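# Lift the latched case, open latch and lid

## Task

Lift the latched case off the table and keep holding it. At the end its latch lever must be rotated open past the halfway point, its lid must be propped well open, and the case must be level and clearly above the table.

## Robot and tools

Robot: two arms, left_arm and right_arm, each ending in a five-finger hand. left_arm carries a left hand and right_arm a right hand. The left arm sits on the +y side of the scene. Bases in the scene frame: left_arm at (+0.030, +0.234, -0.001) m, right_arm at (-0.021, -0.250, -0.003) m, each turned slightly about z. Fixed obstacles: a post on the floor behind the arms, and a camera stand between and just behind the two bases.

Frame: the scene frame. Its origin is at table-top height, midway between the nominal bases. +x points out over the table, +z points up and +y points toward the left arm. Positions are in metres and orientations are quaternions (w, x, y, z). Reported hand positions can be off by a few centimetres, more at long reach.

Hand point: a point about 5 cm in front of the palm. Its +z runs along the straightened fingers, which reach 6 to 7 cm past it. Its +y points out of the palm. On the right hand +x points away from the thumb; on the left hand +x points toward the thumb. A wrist bracket on the little-finger side can strike things.

The row, used by every motion tool: 28 numbers, each in [-1, 1], always covering both arms.
- Numbers 1 to 6: left_arm dx, dy, dz, rx, ry, rz.
- Numbers 7 to 14: left hand little, ring, middle, index, thumb_bend, thumb_turn, force_limit, speed.
- Numbers 15 to 28: the same 14 numbers for right_arm and its hand.

Pose numbers are offsets, not poses. They are measured along the scene axes from that arm's "Hand target" as it stood when the action or move began. 1.0 means 0.6 m of travel or 180 degrees of turn. rx, ry, rz form one rotation vector, applied about the Hand target's position. Sending six zeros leaves an arm's request unchanged. Each controller step clips the commanded orientation to within 40 degrees of the measured one. Arms often settle 1 to 3 cm short, usually low and sometimes up to 5 cm; send the remaining gap as a further offset. To stop pressing against something, command a target back past the hand's current position.

Hand numbers are absolute settings. Fingers and thumb_bend run from -1 (straight) to +1 (curled). thumb_turn runs from -1 (thumb beside the palm) to +1 (thumb opposite the fingers). force_limit runs linearly from about 0 N at -1 to 10 N at +1, or 15 N for the two thumb motors. speed runs from near zero at -1 to full at +0.48 and above; a full stroke takes 0.49 s. For a gentle grip, close at speed -0.94 or below. With the thumb opposed, the hand can wrap objects 3.5 to 6.5 cm thick, or a handle down to about 2.5 cm. There are no "no change" values. To keep a hand as it is, resend the eight hand numbers from the last row actually executed for it. If no row has run for that hand yet, send its hand_measured values, then hand_force_limit and hand_speed. To squeeze harder, raise force_limit and also send a target more closed than hand_measured. To loosen, send a target more open than hand_measured.

Tools:
- execute_actions(actions, cameras): actions is a list of actions. Each action is a table of 1 to 15 rows, and each row is one 1/30 s control step. A shorter table repeats its last row until step 15. Every row in an action is counted from the pose the action started at. Pictures come back only when actions is empty or cameras names some.
- move(target, speed, blend, blocking, cameras): target is one row, or a list of up to 15 rows. Every row is an offset from the same starting Hand targets, not from the previous row. speed is the top path speed in m/s, from 0.002 to 4.3 with a default of 0.25; turns are allowed twice that figure in rad/s. blend is a corner-rounding distance in m, with 0 meaning stop at each row. The whole move is capped at 10 s. blocking=false returns after about 0.5 s while the motion continues. Paths do not avoid obstacles or the other arm. Faster moves overshoot more and strike harder.
- wait(seconds): from 0 to 3600 s; it lets a running move continue.
- stop(): brakes the current move.
- zoom_image(camera, region): region is [x0, y0, x1, y1] in pixels, at most 504 by 504, taken from that camera's newest image.
- show_instructions(): displays the reference pages.
- finished_scene(scene=1): ends the scene, with no way back.

Cameras: cam_high, cam_low, cam_left_wrist and cam_right_wrist, each 672x504. Calibration was supplied. Pass ["all"] to get every view.

Reading results:
- end_effector_position and end_effector_quat_wxyz: where each hand point actually is.
- Hand target: the commanded pose that the next offsets count from.
- Joint positions, velocities and torques. Torques are noisy and are not a reliable sign of contact.
- hand_measured, hand_stopped_by and hand_load_n: one value per hand motor, in the row's order. hand_stopped_by reads moving, target, force, stalled or fault. hand_load_n is positive when something pushes a finger open; if it falls to about 0, the grip has been lost.
- A move also returns a "move:" line saying done, off_target, moving, held or fault, plus which limits acted.
- MOTOR HOT appears at 85 °C. At 100 °C that arm goes limp for 30 to 60 s. Heat builds from carrying loads, arms held stretched out, and pushing against things.

Avoid: dropping the case, even a few millimetres; releasing parts while they move; slamming or hitting anything; striking the post or the camera stand; letting the arms or hands touch each other, including closing one hand on the other's fingers; overloading fingers through pushing, pulling, twisting or fast swings with a load; and letting anything leave the table. The scene keeps running while you think.

Each tool is called after ">>>" as a command line: name --argument value for each argument, lists and objects as JSON in quotes; but a table of rows of numbers goes row by row, as --pt "numbers of a row", without its own name.

Reference images:

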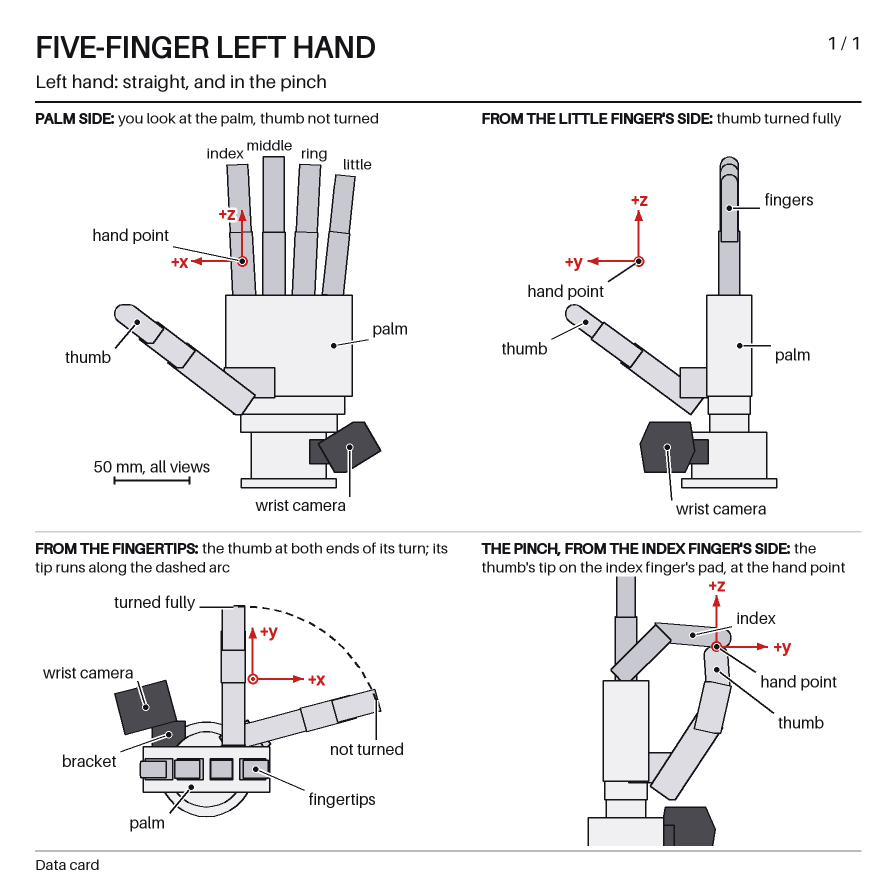

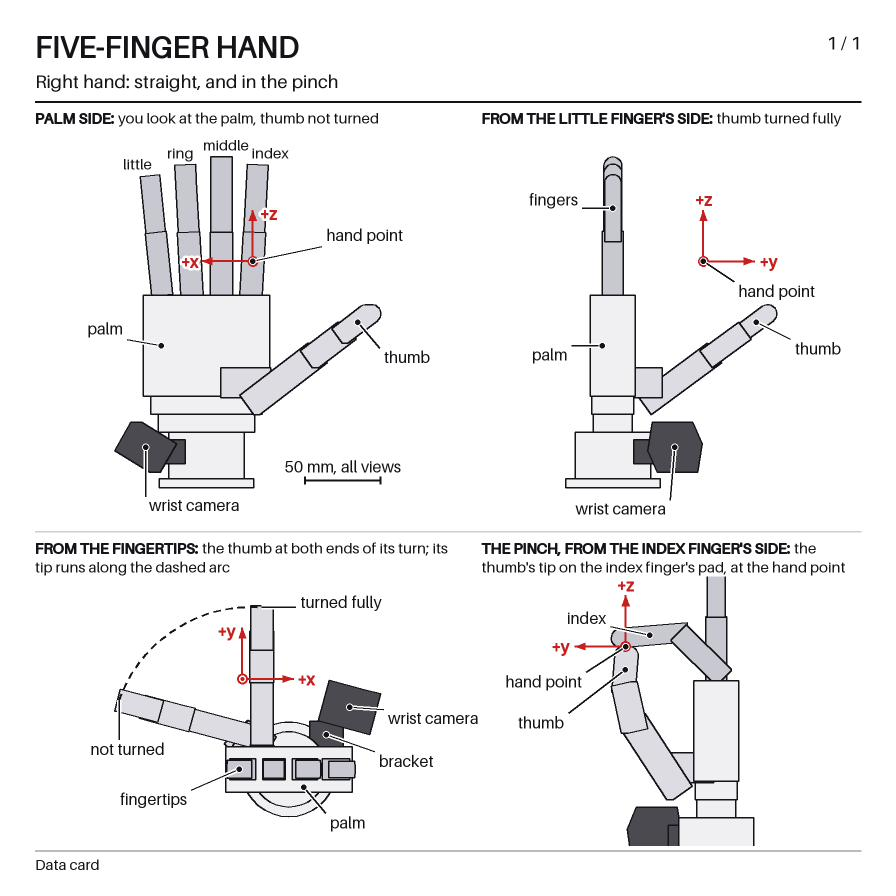

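## Session

>>> execute_actions --actions '[]'

Scene clock: 0.00 s.
left_arm: end_effector_position=(+0.3083, +0.5176, +0.1228) hand_measured=(-1.000, -1.000, -1.000, -1.000, -1.000, -1.000) hand_load_n=(+0.0, +0.0, +0.0, +0.0, +0.0, +0.0) hand_stopped_by=(target, target, target, target, target, target) hand_force_limit=0.00 hand_speed=-0.80 end_effector_quat_wxyz=(-0.104, +0.990, +0.066, -0.065) | right_arm: end_effector_position=(+0.7072, -0.1124, +0.1171) hand_measured=(-1.000, -1.000, -1.000, -1.000, -1.000, -1.000) hand_load_n=(+0.0, +0.0, +0.0, +0.0, +0.0, +0.0) hand_stopped_by=(target, target, target, target, target, target) hand_force_limit=0.00 hand_speed=-0.80 end_effector_quat_wxyz=(-0.244, +0.958, +0.002, +0.149)
Joint positions: left_arm=[0.783 1.424 1.126 -1.219 -0.239 -0.857] | right_arm=[0.196 2.179 2.142 -1.14 -0.437 -1.348]
Joint velocities: within noise
Joint torques (N m): no reading
Motor temperatures (°C): left_arm=[37 28 34 28 29 33] | right_arm=[33 27 24 32 28 27]
Heat: left arm: hottest waist 37 °C; right arm: hottest waist 33 °C.
Hand target: left_arm +0.3125, +0.5222, +0.1260; -0.107, +0.990, +0.066, -0.061 | right_arm +0.7151, -0.1113, +0.1352; -0.246, +0.955, +0.007, +0.167

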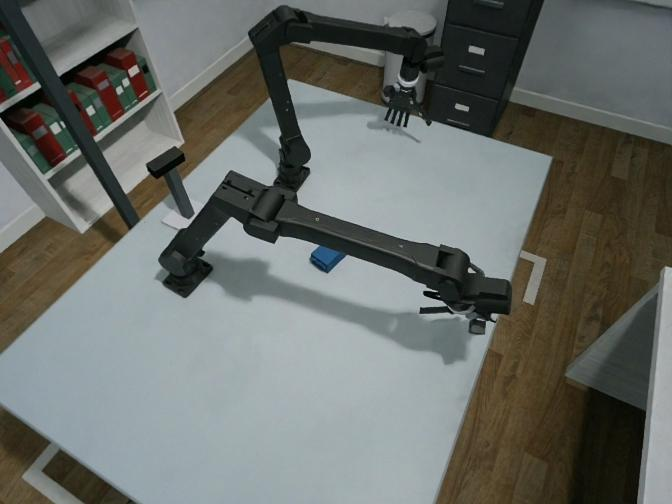

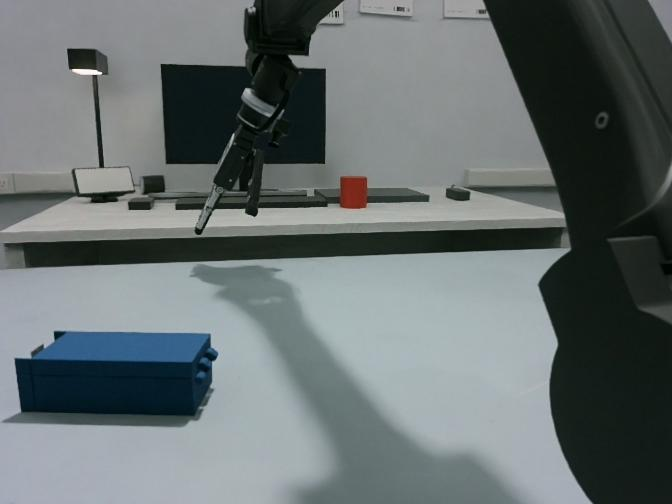

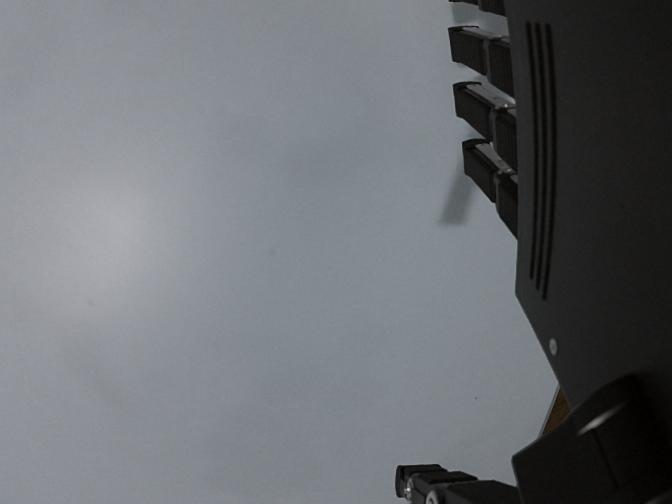

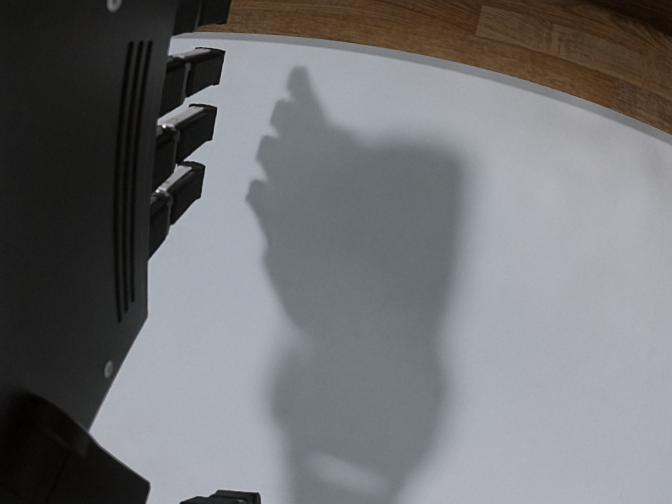

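>>> zoom_image --camera "cam_low" --region '[0, 310, 240, 430]'

>>> zoom_image --camera "cam_high" --region '[290, 220, 370, 290]'

Scaled by 2.100 from the camera's image (finer frame: 960x720).

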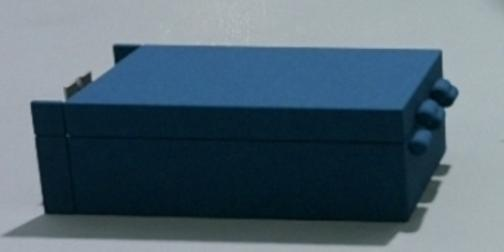

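Scaled by 6.300 from the camera's image (finer frame: 960x720).

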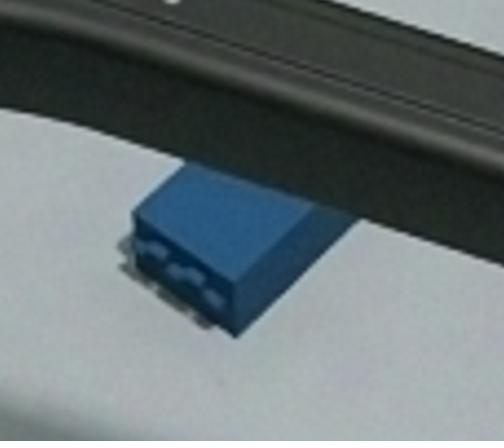

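>>> move --target '[0,0,0,0,0,0,-1,-1,-1,-1,-1,-1,0,-0.8,-0.5,-0.567,0.28,0,0,0,-1,-1,-1,-1,-1,-1,0,-0.8]' --cameras '["all"]'

Scene clock: 33.70 s.
left_arm: end_effector_position=(+0.3083, +0.5176, +0.1228) hand_measured=(-1.000, -1.000, -1.000, -1.000, -1.000, -1.000) hand_load_n=(-0.5, +0.0, +0.0, +0.0, +0.0, +0.0) hand_stopped_by=(target, target, target, target, target, target) hand_force_limit=0.00 hand_speed=-0.80 end_effector_quat_wxyz=(-0.104, +0.990, +0.066, -0.065) | right_arm: end_effector_position=(+0.4088, -0.4486, +0.2788) hand_measured=(-1.000, -1.000, -1.000, -1.000, -1.000, -1.000) hand_load_n=(+0.0, +0.0, +0.0, +0.0, +0.0, +0.0) hand_stopped_by=(target, target, target, target, target, target) hand_force_limit=0.00 hand_speed=-0.80 end_effector_quat_wxyz=(-0.254, +0.956, -0.009, +0.149)
Joint positions: left_arm=[0.783 1.424 1.126 -1.219 -0.239 -0.857] | right_arm=[-0.489 1.566 1.685 -1.693 -0.597 -2.099]
Joint torques (N m): left_arm=[-1.2 -8.76 10.78 -0.02 -0.27 0.04] | right_arm=[0.5 -15.5 14.39 -0.21 -0.72 -0.13]
Motor temperatures (°C): left_arm=[37 29 39 28 29 33] | right_arm=[33 39 34 31 28 26]
Heat: left arm: hottest elbow 39 °C; right arm: hottest shoulder 39 °C.
Hand target: left_arm +0.3125, +0.5222, +0.1260; -0.107, +0.990, +0.066, -0.061 | right_arm +0.4151, -0.4514, +0.3032; -0.246, +0.955, +0.007, +0.167
Off the commanded pose: left_arm 0.007 m, 1 deg | right_arm 0.025 m, 3 deg.
joint sent to its limit (right arm) — joint 4 (wrist pitch), lower limit. The joint targets still meet the commanded pose.
move: off_target (right_arm)
cam_right_wrist: T_world_to_cam=[[0.27104, -0.87155, -0.40859, -0.38771], [-0.95164, -0.30642, 0.02232, 0.25639], [-0.14465, 0.38278, -0.91244, 0.60592]] pos_world=[0.43673, -0.49127, 0.38873]

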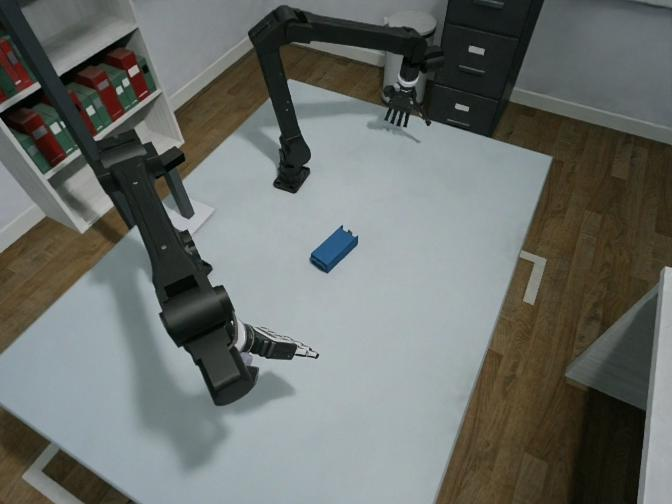

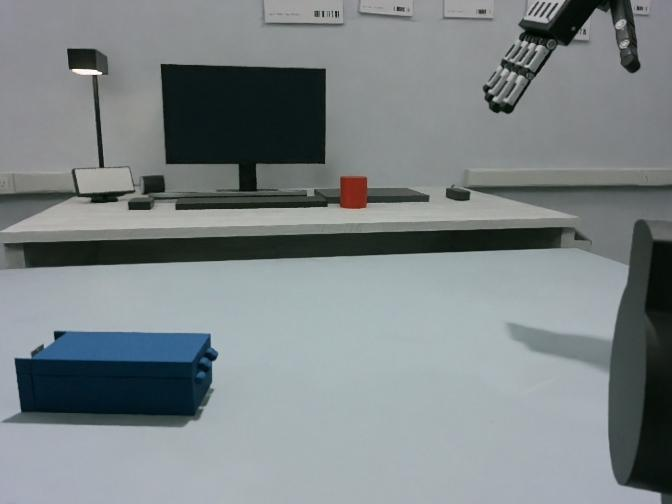

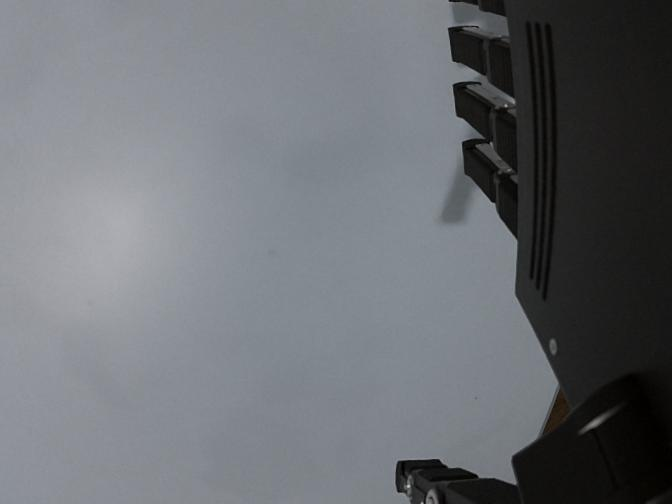

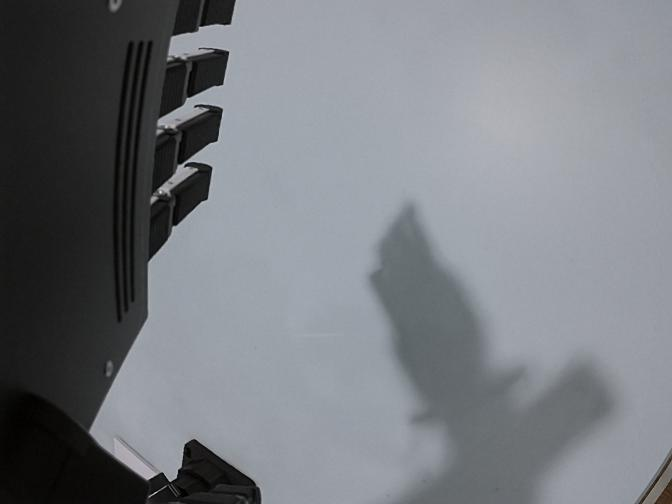

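>>> zoom_image --camera "cam_high" --region '[300, 215, 370, 280]'

Scaled by 7.200 from the camera's image (finer frame: 960x720).

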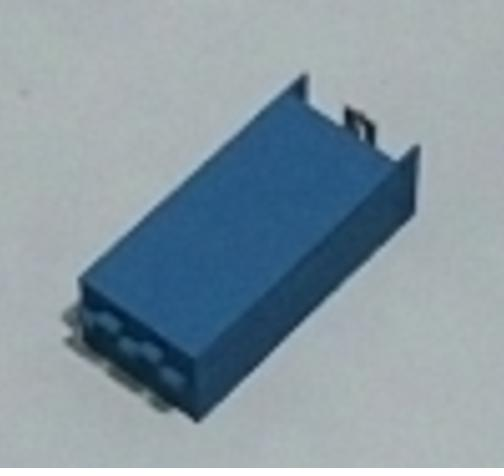

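>>> move --target '[0,-0.4,0.12,-0.167,0,0,-1,-1,-1,-1,-1,-1,0,-0.8,0,0,0,0,0,0,-1,-1,-1,-1,-1,-1,0,-0.8]' --cameras '["cam_left_wrist","cam_high"]'

Scene clock: 44.20 s.
left_arm: end_effector_position=(+0.3157, +0.2889, +0.1986) hand_measured=(-1.000, -1.000, -1.000, -1.000, -1.000, -1.000) hand_load_n=(+0.0, +0.0, +0.0, +0.0, +0.0, +0.0) hand_stopped_by=(target, target, target, target, target, target) hand_force_limit=0.00 hand_speed=-0.80 end_effector_quat_wxyz=(+0.150, +0.985, +0.046, -0.071) | right_arm: end_effector_position=(+0.4088, -0.4486, +0.2788) hand_measured=(-1.000, -1.000, -1.000, -1.000, -1.000, -1.000) hand_load_n=(+0.0, +0.0, +0.0, +0.0, +0.0, +0.0) hand_stopped_by=(target, target, target, target, target, target) hand_force_limit=0.00 hand_speed=-0.80 end_effector_quat_wxyz=(-0.254, +0.956, -0.008, +0.149)
Joint positions: left_arm=[0.498 1.247 1.065 -1.663 0.192 -1.083] | right_arm=[-0.489 1.566 1.685 -1.693 -0.597 -2.1]
Joint torques (N m): left_arm=[-2.26 -6.83 8.23 -0.84 0.32 -0.06] | right_arm=[0.56 -15.68 14.28 -0.25 -0.75 -0.09]
Heat: left arm: hottest elbow 41 °C; right arm: hottest shoulder 38 °C.
Hand target: left_arm +0.3125, +0.2822, +0.1980; +0.154, +0.984, +0.048, -0.077 | right_arm +0.4151, -0.4515, +0.3032; -0.246, +0.955, +0.007, +0.167
Off the commanded pose: left_arm 0.007 m, 1 deg | right_arm 0.025 m, 3 deg.
joint sent to its limit (right arm) — joint 4 (wrist pitch), lower limit. The joint targets still meet the commanded pose.
move: done
cam_left_wrist: T_world_to_cam=[[0.05886, 0.94603, -0.3187, -0.23144], [0.90835, 0.08166, 0.41016, -0.39267], [0.41405, -0.31363, -0.85452, 0.2483]] pos_world=[0.2675, 0.32889, 0.29948]
Images, in order (width x height): cam_high 672x504, cam_left_wrist 672x504.

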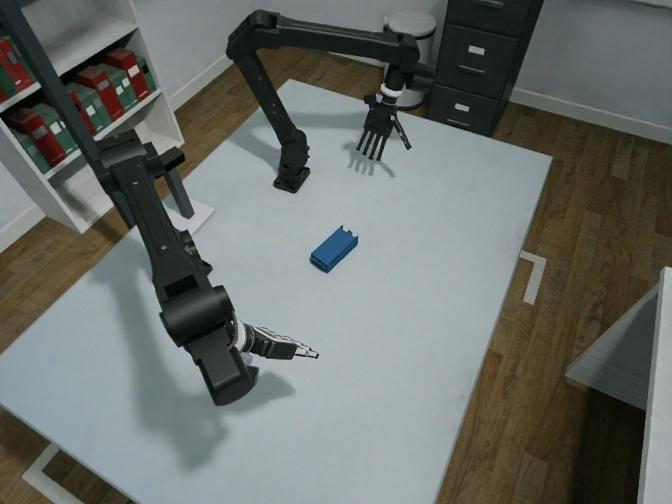

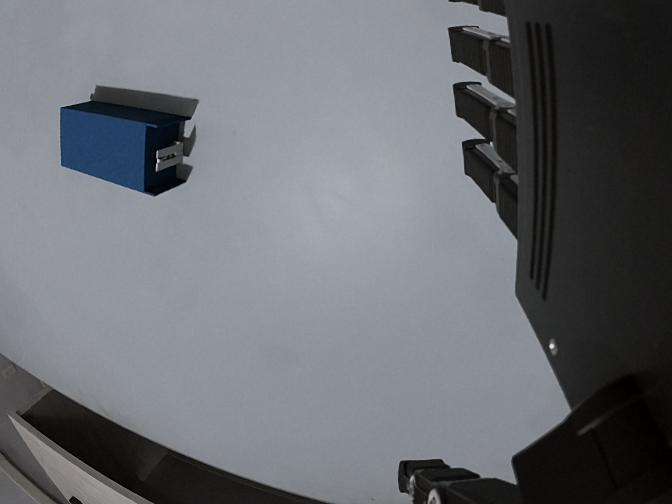

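>>> zoom_image --camera "cam_left_wrist" --region '[50, 75, 210, 205]'

Scaled by 3.150 from the camera's image (finer frame: 960x720).

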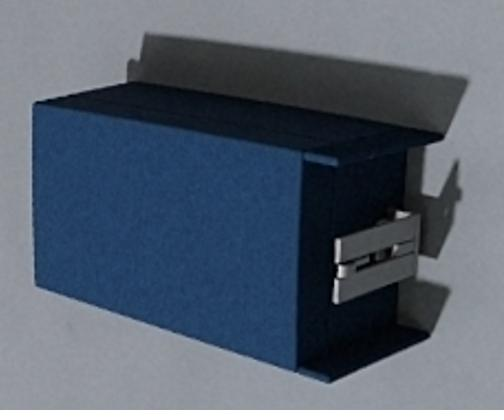

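>>> move --target '[0.033,-0.083,-0.09,-0.11,0.11,0,-1,-1,-1,-1,-1,-1,0,-0.8,0,0,0,0,0,0,-1,-1,-1,-1,-1,-1,0,-0.8]' --cameras '["cam_left_wrist","cam_low"]'

>>> zoom_image --camera "cam_left_wrist" --region '[100, 100, 350, 290]'

Scene clock: 58.20 s.
left_arm: end_effector_position=(+0.3344, +0.2377, +0.1483) hand_measured=(-1.000, -1.000, -1.000, -1.000, -1.000, -1.000) hand_load_n=(+0.0, +0.0, +0.0, +0.0, +0.0, +0.0) hand_stopped_by=(target, target, target, target, target, target) hand_force_limit=0.00 hand_speed=-0.80 end_effector_quat_wxyz=(+0.290, +0.940, +0.066, -0.167) | right_arm: end_effector_position=(+0.4088, -0.4486, +0.2788) hand_measured=(-1.000, -1.000, -1.000, -1.000, -1.000, -1.000) hand_load_n=(+0.0, +0.0, +0.0, +0.0, +0.0, +0.0) hand_stopped_by=(target, target, target, target, target, target) hand_force_limit=0.00 hand_speed=-0.80 end_effector_quat_wxyz=(-0.254, +0.956, -0.008, +0.149)
Joint positions: left_arm=[0.419 1.481 1.013 -1.681 0.387 -1.117] | right_arm=[-0.489 1.566 1.685 -1.693 -0.597 -2.1]
Joint torques (N m): left_arm=[-2.37 -6.71 7.25 -1.33 0.43 -0.07] | right_arm=[0.38 -15.21 14.42 -0.17 -0.75 -0.11]
Heat: left arm: hottest elbow 41 °C; right arm: hottest shoulder 37 °C.
Hand target: left_arm +0.3323, +0.2324, +0.1440; +0.309, +0.915, +0.060, -0.251 | right_arm +0.4151, -0.4515, +0.3032; -0.246, +0.955, +0.007, +0.167
Off the commanded pose: left_arm 0.007 m, 10 deg | right_arm 0.025 m, 3 deg.
joint sent to its limit (left arm) — joint 4 (wrist pitch), lower limit. The joint targets are off in orientation, not in position.
joint sent to its limit (right arm) — joint 4 (wrist pitch), lower limit. The joint targets still meet the commanded pose.
move: off_target (left_arm)
cam_left_wrist: T_world_to_cam=[[-0.0573, 0.81107, -0.58214, -0.09012], [0.96115, 0.20252, 0.18755, -0.39826], [0.27001, -0.54878, -0.79116, 0.27623]] pos_world=[0.30304, 0.30534, 0.24077]
Images, in order (width x height): cam_low 672x504, cam_left_wrist 672x504.

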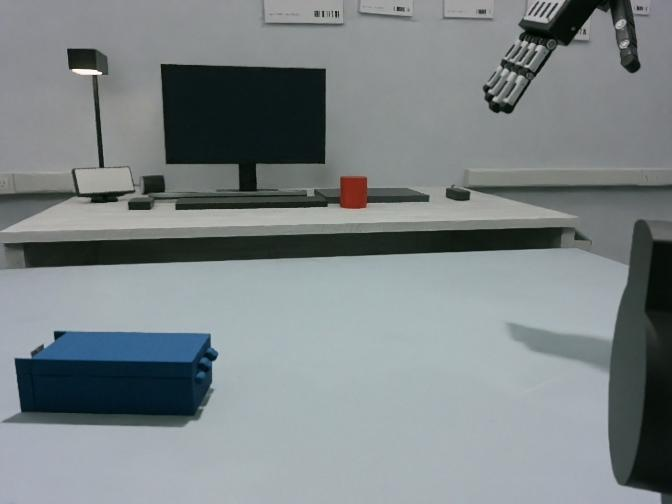

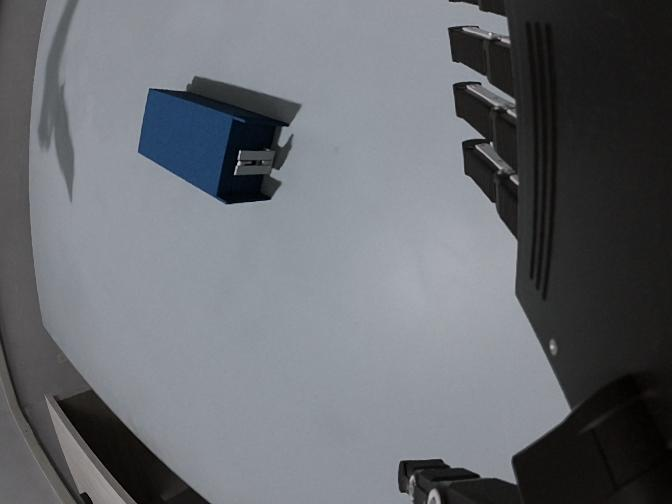

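Scaled by 2.016 from the camera's image (finer frame: 960x720).

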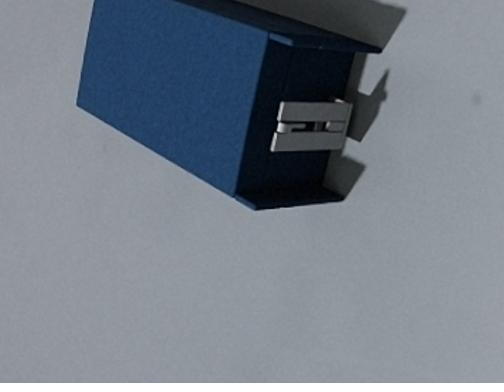

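>>> zoom_image --camera "cam_left_wrist" --region '[205, 100, 305, 215]'

Scaled by 4.383 from the camera's image (finer frame: 960x720).

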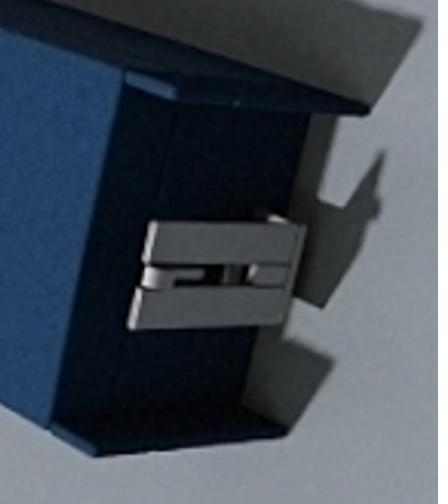

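>>> move --pt "-0.04 0.05 0.06 -0.04 -0.52 -0.591 -1 -1 -1 -1 -1 -1 0 -0.8 0 0 0 0 0 0 -1 -1 -1 -1 -1 -1 0 -0.8" --pt "-0.007 0.0 0.03 -0.163 0.828 0.461 -1 -1 -1 -1 -1 -1 0 -0.8 0 0 0 0 0 0 -1 -1 -1 -1 -1 -1 0 -0.8" --blend '[0.03,0]' --speed 0.35 --cameras '["cam_left_wrist","cam_high","cam_low"]'

Scene clock: 176.20 s.
left_arm: end_effector_position=(+0.3284, +0.2291, +0.1679) hand_measured=(-1.000, -1.000, -1.000, -1.000, -1.000, -1.000) hand_load_n=(+0.0, +0.0, +0.0, +0.0, +0.0, -0.5) hand_stopped_by=(target, target, target, target, target, target) hand_force_limit=0.00 hand_speed=-0.80 end_effector_quat_wxyz=(+0.241, -0.239, +0.666, -0.664) | right_arm: end_effector_position=(+0.4088, -0.4486, +0.2788) hand_measured=(-1.000, -1.000, -1.000, -1.000, -1.000, -1.000) hand_load_n=(+0.0, +0.0, +0.0, +0.0, +0.0, +0.0) hand_stopped_by=(target, target, target, target, target, target) hand_force_limit=0.00 hand_speed=-0.80 end_effector_quat_wxyz=(-0.254, +0.956, -0.008, +0.149)
Joint positions: left_arm=[0.636 1.108 0.564 -0.797 1.568 1.344] | right_arm=[-0.489 1.566 1.685 -1.693 -0.597 -2.1]
Joint torques (N m): left_arm=[-0.32 -2.61 8.05 0.53 1.09 0.14] | right_arm=[0.26 -15.38 14.34 -0.27 -0.74 -0.12]
Motor temperatures (°C): left_arm=[36 29 41 27 29 31] | right_arm=[32 36 47 30 28 26]
Heat: left arm: hottest elbow 41 °C; right arm: hottest elbow 47 °C.
Hand target: left_arm +0.3282, +0.2324, +0.1620; +0.242, -0.241, +0.665, -0.664 | right_arm +0.4151, -0.4515, +0.3032; -0.246, +0.955, +0.007, +0.167
Off the commanded pose: left_arm 0.007 m, 0 deg | right_arm 0.025 m, 3 deg.
joint sent to its limit (right arm) — joint 4 (wrist pitch), lower limit. The joint targets still meet the commanded pose.
move: done
cam_left_wrist: T_world_to_cam=[[-0.12957, -0.1209, 0.98417, -0.09782], [-0.98077, -0.13046, -0.14515, 0.37559], [0.14594, -0.98406, -0.10167, 0.31334]] pos_world=[0.30996, 0.34551, 0.18265]
Images, in order (width x height): cam_high 672x504, cam_low 672x504, cam_left_wrist 672x504.

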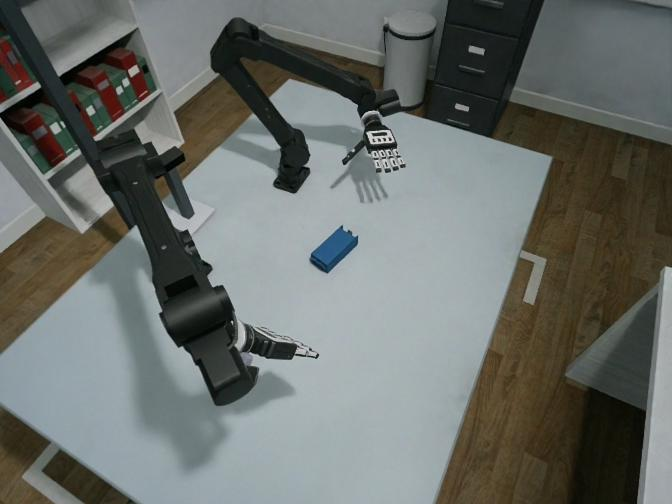

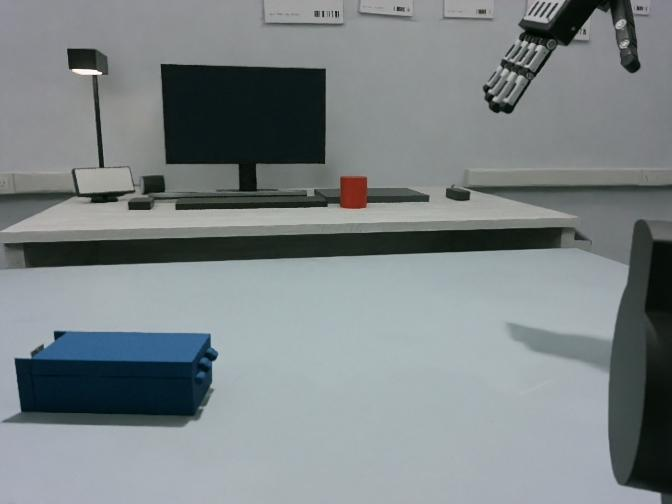

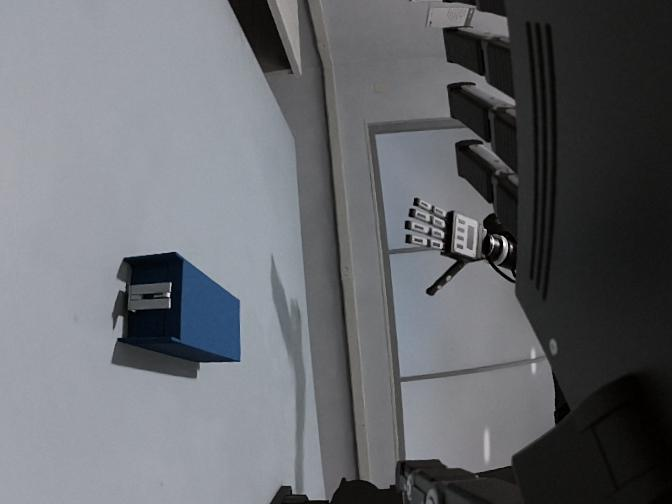

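>>> zoom_image --camera "cam_left_wrist" --region '[100, 240, 250, 385]'

Scaled by 3.360 from the camera's image (finer frame: 960x720).

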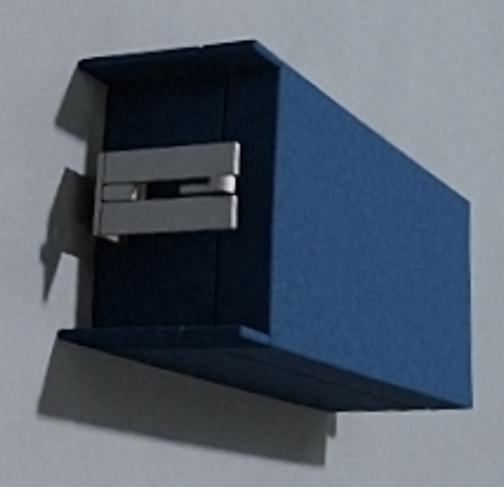

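>>> move --target '[0.02,-0.15,-0.12,0.085,0.071,0,-1,-1,-1,-1,-1,-1,0,-0.8,0,0,0,0,0,0,-1,-1,-1,-1,-1,-1,0,-0.8]' --speed 0.15 --cameras '["cam_left_wrist","cam_high"]'

Scene clock: 197.07 s.
left_arm: end_effector_position=(+0.3427, +0.1466, +0.0902) hand_measured=(-1.000, -1.000, -1.000, -1.000, -1.000, -1.000) hand_load_n=(+0.0, -0.5, +0.0, +0.0, +0.0, +0.0) hand_stopped_by=(target, target, target, target, target, target) hand_force_limit=0.00 hand_speed=-0.80 end_effector_quat_wxyz=(+0.198, -0.281, +0.770, -0.537) | right_arm: end_effector_position=(+0.4088, -0.4486, +0.2788) hand_measured=(-1.000, -1.000, -1.000, -1.000, -1.000, -1.000) hand_load_n=(+0.0, +0.0, +0.0, -0.5, +0.0, +0.0) hand_stopped_by=(target, target, target, target, target, target) hand_force_limit=0.00 hand_speed=-0.80 end_effector_quat_wxyz=(-0.254, +0.956, -0.008, +0.149)
Joint positions: left_arm=[0.181 0.991 0.369 -0.065 0.997 0.606] | right_arm=[-0.489 1.566 1.685 -1.693 -0.597 -2.1]
Joint torques (N m): left_arm=[-2.26 -3.43 8.43 1.31 0.33 -0.11] | right_arm=[0.79 -15.33 14.32 -0.14 -0.75 -0.1]
Heat: left arm: hottest elbow 41 °C; right arm: hottest elbow 48 °C.
Hand target: left_arm +0.3401, +0.1425, +0.0900; +0.197, -0.279, +0.770, -0.539 | right_arm +0.4151, -0.4515, +0.3032; -0.246, +0.955, +0.007, +0.167
Off the commanded pose: left_arm 0.005 m, 0 deg | right_arm 0.025 m, 3 deg.
joint sent to its limit (right arm) — joint 4 (wrist pitch), lower limit. The joint targets still meet the commanded pose.
move: done
cam_left_wrist: T_world_to_cam=[[0.08864, -0.37756, 0.92173, -0.06096], [-0.99119, -0.12483, 0.04419, 0.35314], [0.09838, -0.91753, -0.38531, 0.25431]] pos_world=[0.33042, 0.2544, 0.13857]
Images, in order (width x height): cam_high 672x504, cam_left_wrist 672x504.

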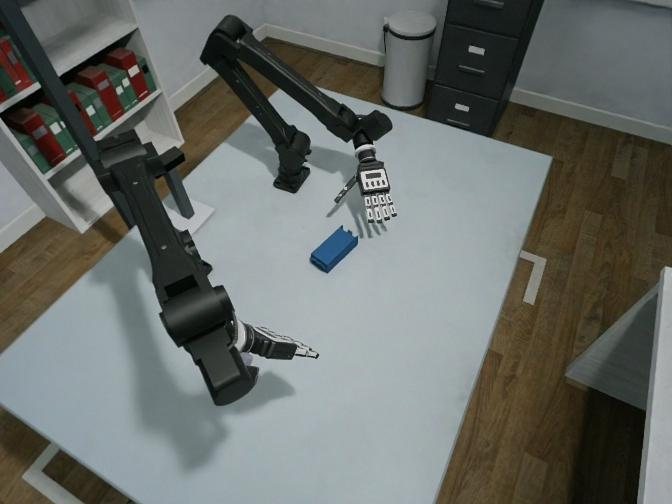

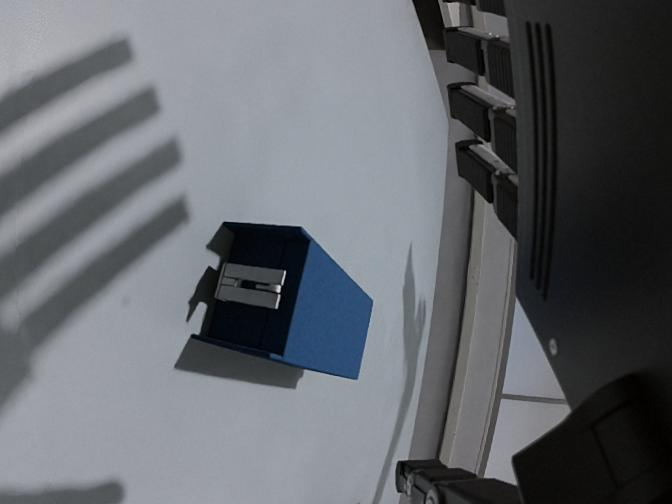

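>>> zoom_image --camera "cam_left_wrist" --region '[170, 210, 330, 390]'

>>> zoom_image --camera "cam_left_wrist" --region '[200, 250, 300, 320]'

Scaled by 2.800 from the camera's image (finer frame: 960x720).

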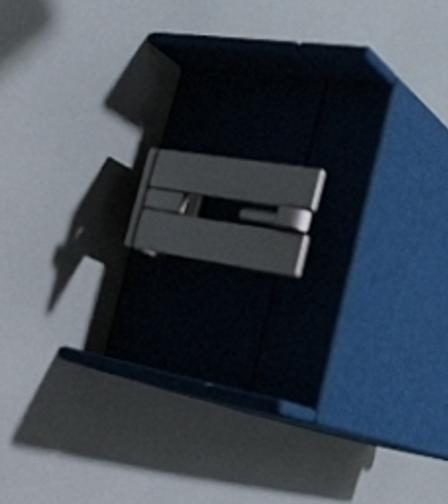

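Scaled by 5.040 from the camera's image (finer frame: 960x720).

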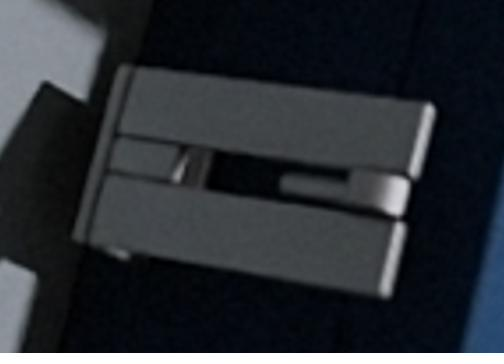

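>>> move --pt "0 0.08 0.12 0.1 0.1 0.11 -1 -1 -1 -1 -1 -1 0 -0.8 0 0 0 0 0 0 -1 -1 -1 -1 -1 -1 0 -0.8" --pt "-0.033 -0.054 0.08 0.307 0.298 0.339 -1 -1 -1 -1 -1 -1 0 -0.8 0 0 0 0 0 0 -1 -1 -1 -1 -1 -1 0 -0.8" --blend '[0.02,0]' --speed 0.25 --cameras '["cam_left_wrist","cam_high"]'

Scene clock: 223.97 s.
left_arm: end_effector_position=(+0.3099, +0.1196, +0.1338) hand_measured=(-1.000, -1.000, -1.000, -1.000, -1.000, -1.000) hand_load_n=(+0.0, +0.0, +0.0, +0.0, +0.0, +0.0) hand_stopped_by=(target, target, target, target, target, target) hand_force_limit=0.00 hand_speed=-0.80 end_effector_quat_wxyz=(-0.178, +0.682, -0.684, -0.188) | right_arm: end_effector_position=(+0.4088, -0.4486, +0.2788) hand_measured=(-1.000, -1.000, -1.000, -1.000, -1.000, -1.000) hand_load_n=(+0.0, +0.0, +0.0, -0.5, +0.0, -0.5) hand_stopped_by=(target, target, target, target, target, target) hand_force_limit=0.00 hand_speed=-0.80 end_effector_quat_wxyz=(-0.254, +0.956, -0.008, +0.149)
Joint positions: left_arm=[-0.549 1.465 1.13 -1.515 -0.449 -0.553] | right_arm=[-0.489 1.566 1.685 -1.693 -0.597 -2.1]
Joint torques (N m): left_arm=[-2.32 -7.65 11.88 -0.85 -0.6 -0.09] | right_arm=[0.62 -15.5 14.34 -0.18 -0.75 -0.11]
Heat: left arm: hottest elbow 44 °C; right arm: hottest elbow 49 °C.
Hand target: left_arm +0.3205, +0.1101, +0.1380; -0.183, +0.683, -0.683, -0.182 | right_arm +0.4151, -0.4515, +0.3032; -0.246, +0.955, +0.007, +0.167
Off the commanded pose: left_arm 0.015 m, 1 deg | right_arm 0.025 m, 3 deg.
joint sent to its limit (right arm) — joint 4 (wrist pitch), lower limit. The joint targets still meet the commanded pose.
move: off_target (left_arm)
cam_left_wrist: T_world_to_cam=[[0.98345, -0.14611, -0.10711, -0.27584], [-0.14266, -0.98899, 0.03929, 0.15641], [-0.11167, -0.02336, -0.99347, 0.28906]] pos_world=[0.32587, 0.12113, 0.25148]
Images, in order (width x height): cam_high 672x504, cam_left_wrist 672x504.

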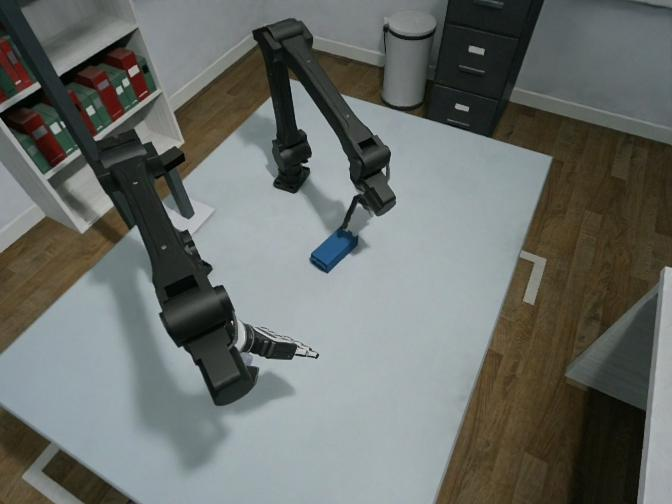

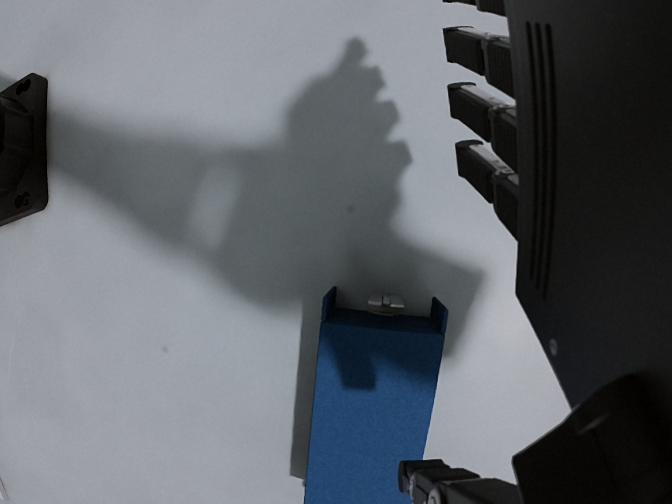

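>>> zoom_image --camera "cam_left_wrist" --region '[310, 270, 460, 370]'

Scaled by 3.360 from the camera's image (finer frame: 960x720).

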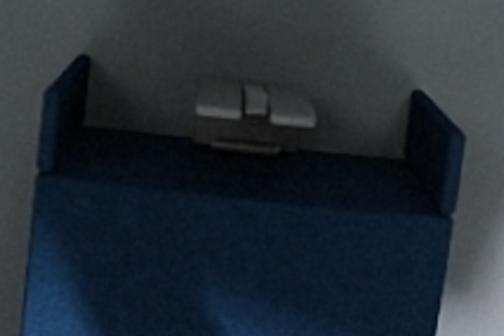

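>>> move --pt "-0.017 0.367 0.187 0 0 0 -1 -1 -1 -1 -1 -1 0 -0.8 -0.025 0.17 0.03 -0.04 0.21 -0.488 -1 -1 -1 -1 -1 -1 0 -0.8" --pt "-0.017 0.367 0.187 0 0 0 -1 -1 -1 -1 -1 -1 0 -0.8 -0.075 0.5 0.03 0.405 0.486 -0.264 -1 -1 -1 -1 -1 -1 0 -0.8" --pt "-0.017 0.367 0.187 0 0 0 -1 -1 -1 -1 -1 -1 0 -0.8 -0.092 0.669 0 -0.2 -0.741 0.431 -1 -1 -1 -1 -1 -1 0 -0.8" --blend '[0.03,0.03,0]' --speed 0.35 --cameras '["all"]'

Scene clock: 353.07 s.
left_arm: end_effector_position=(+0.2985, +0.3262, +0.2350) hand_measured=(-1.000, -1.000, -1.000, -1.000, -1.000, -1.000) hand_load_n=(+0.0, +0.0, +0.0, +0.0, +0.0, +0.0) hand_stopped_by=(target, target, target, target, target, target) hand_force_limit=0.00 hand_speed=-0.80 end_effector_quat_wxyz=(-0.166, +0.678, -0.688, -0.200) | right_arm: end_effector_position=(+0.3631, -0.0541, +0.2962) hand_measured=(-1.000, -1.000, -1.000, -1.000, -1.000, -1.000) hand_load_n=(+0.0, +0.0, +0.0, +0.0, +0.0, +0.0) hand_stopped_by=(target, target, target, target, target, target) hand_force_limit=0.00 hand_speed=-0.80 end_effector_quat_wxyz=(+0.001, -0.004, +0.707, +0.707)
Joint positions: left_arm=[0.009 1.228 1.177 -1.532 -0.526 0.077] | right_arm=[0.062 1.564 0.966 -1.69 -1.571 0.847]
Joint torques (N m): left_arm=[-0.32 -7.12 13.33 0.14 -0.4 0.15] | right_arm=[1.14 -12.81 7.57 -1.02 -0.95 0.12]
Motor temperatures (°C): left_arm=[35 30 53 25 29 30] | right_arm=[31 36 51 28 27 26]
Heat: left arm: hottest elbow 53 °C; right arm: hottest elbow 51 °C.
Hand target: left_arm +0.3103, +0.3302, +0.2502; -0.183, +0.683, -0.683, -0.183 | right_arm +0.3599, -0.0500, +0.3033; +0.092, +0.092, +0.701, +0.701
Off the commanded pose: left_arm 0.020 m, 3 deg | right_arm 0.009 m, 15 deg.
joint sent to its limit (right arm) — joint 4 (wrist pitch), lower limit; joint 5 (wrist yaw), lower limit. The joint targets are off in orientation, not in position.
move: off_target (left_arm, right_arm)
cam_left_wrist: T_world_to_cam=[[0.9787, -0.14741, -0.14287, -0.21326], [-0.14258, -0.98882, 0.04356, 0.35396], [-0.1477, -0.02227, -0.98878, 0.40247]] pos_world=[0.31862, 0.32753, 0.35206]
cam_right_wrist: T_world_to_cam=[[-0.23152, -0.00553, 0.97281, -0.20429], [0.87545, -0.43727, 0.20586, -0.39142], [0.42425, 0.89931, 0.10608, -0.0161]] pos_world=[0.30221, -0.15781, 0.28102]

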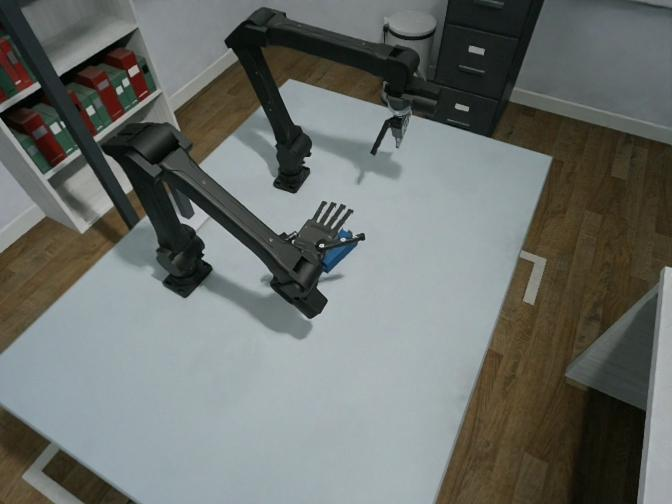

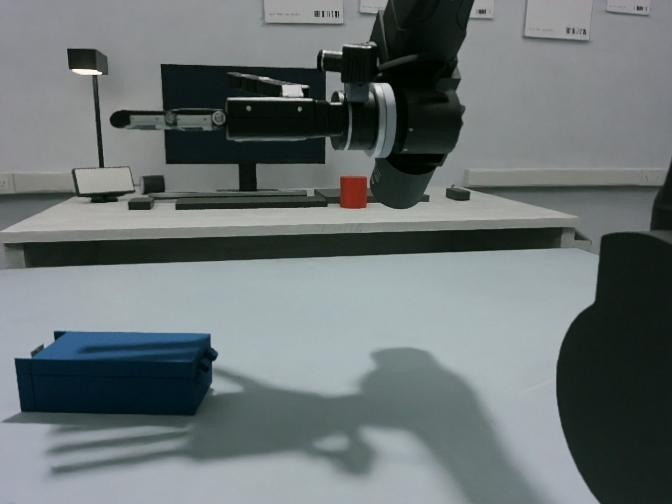

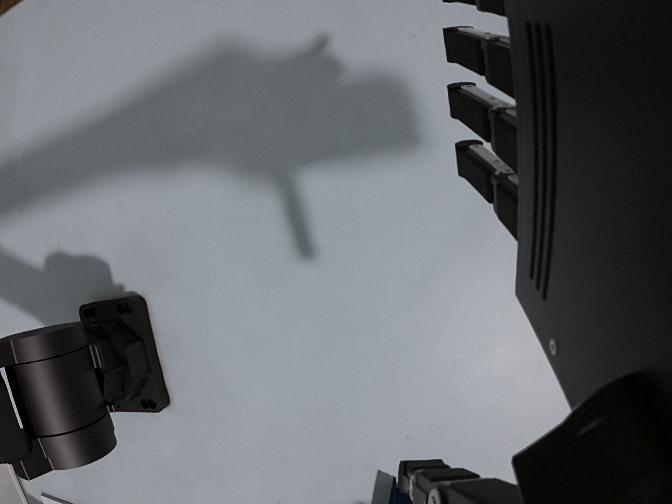

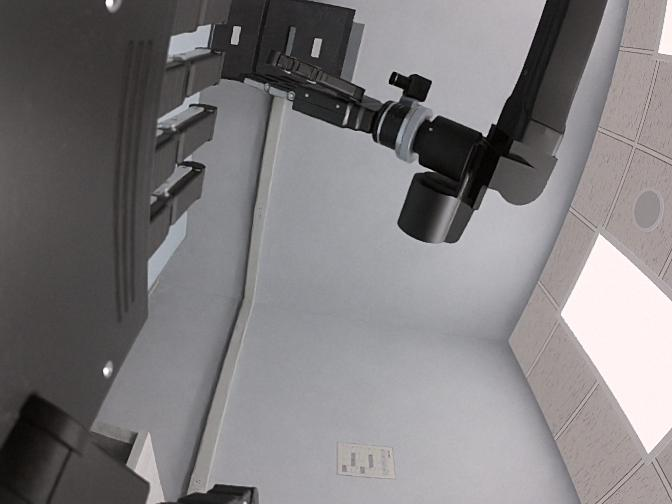

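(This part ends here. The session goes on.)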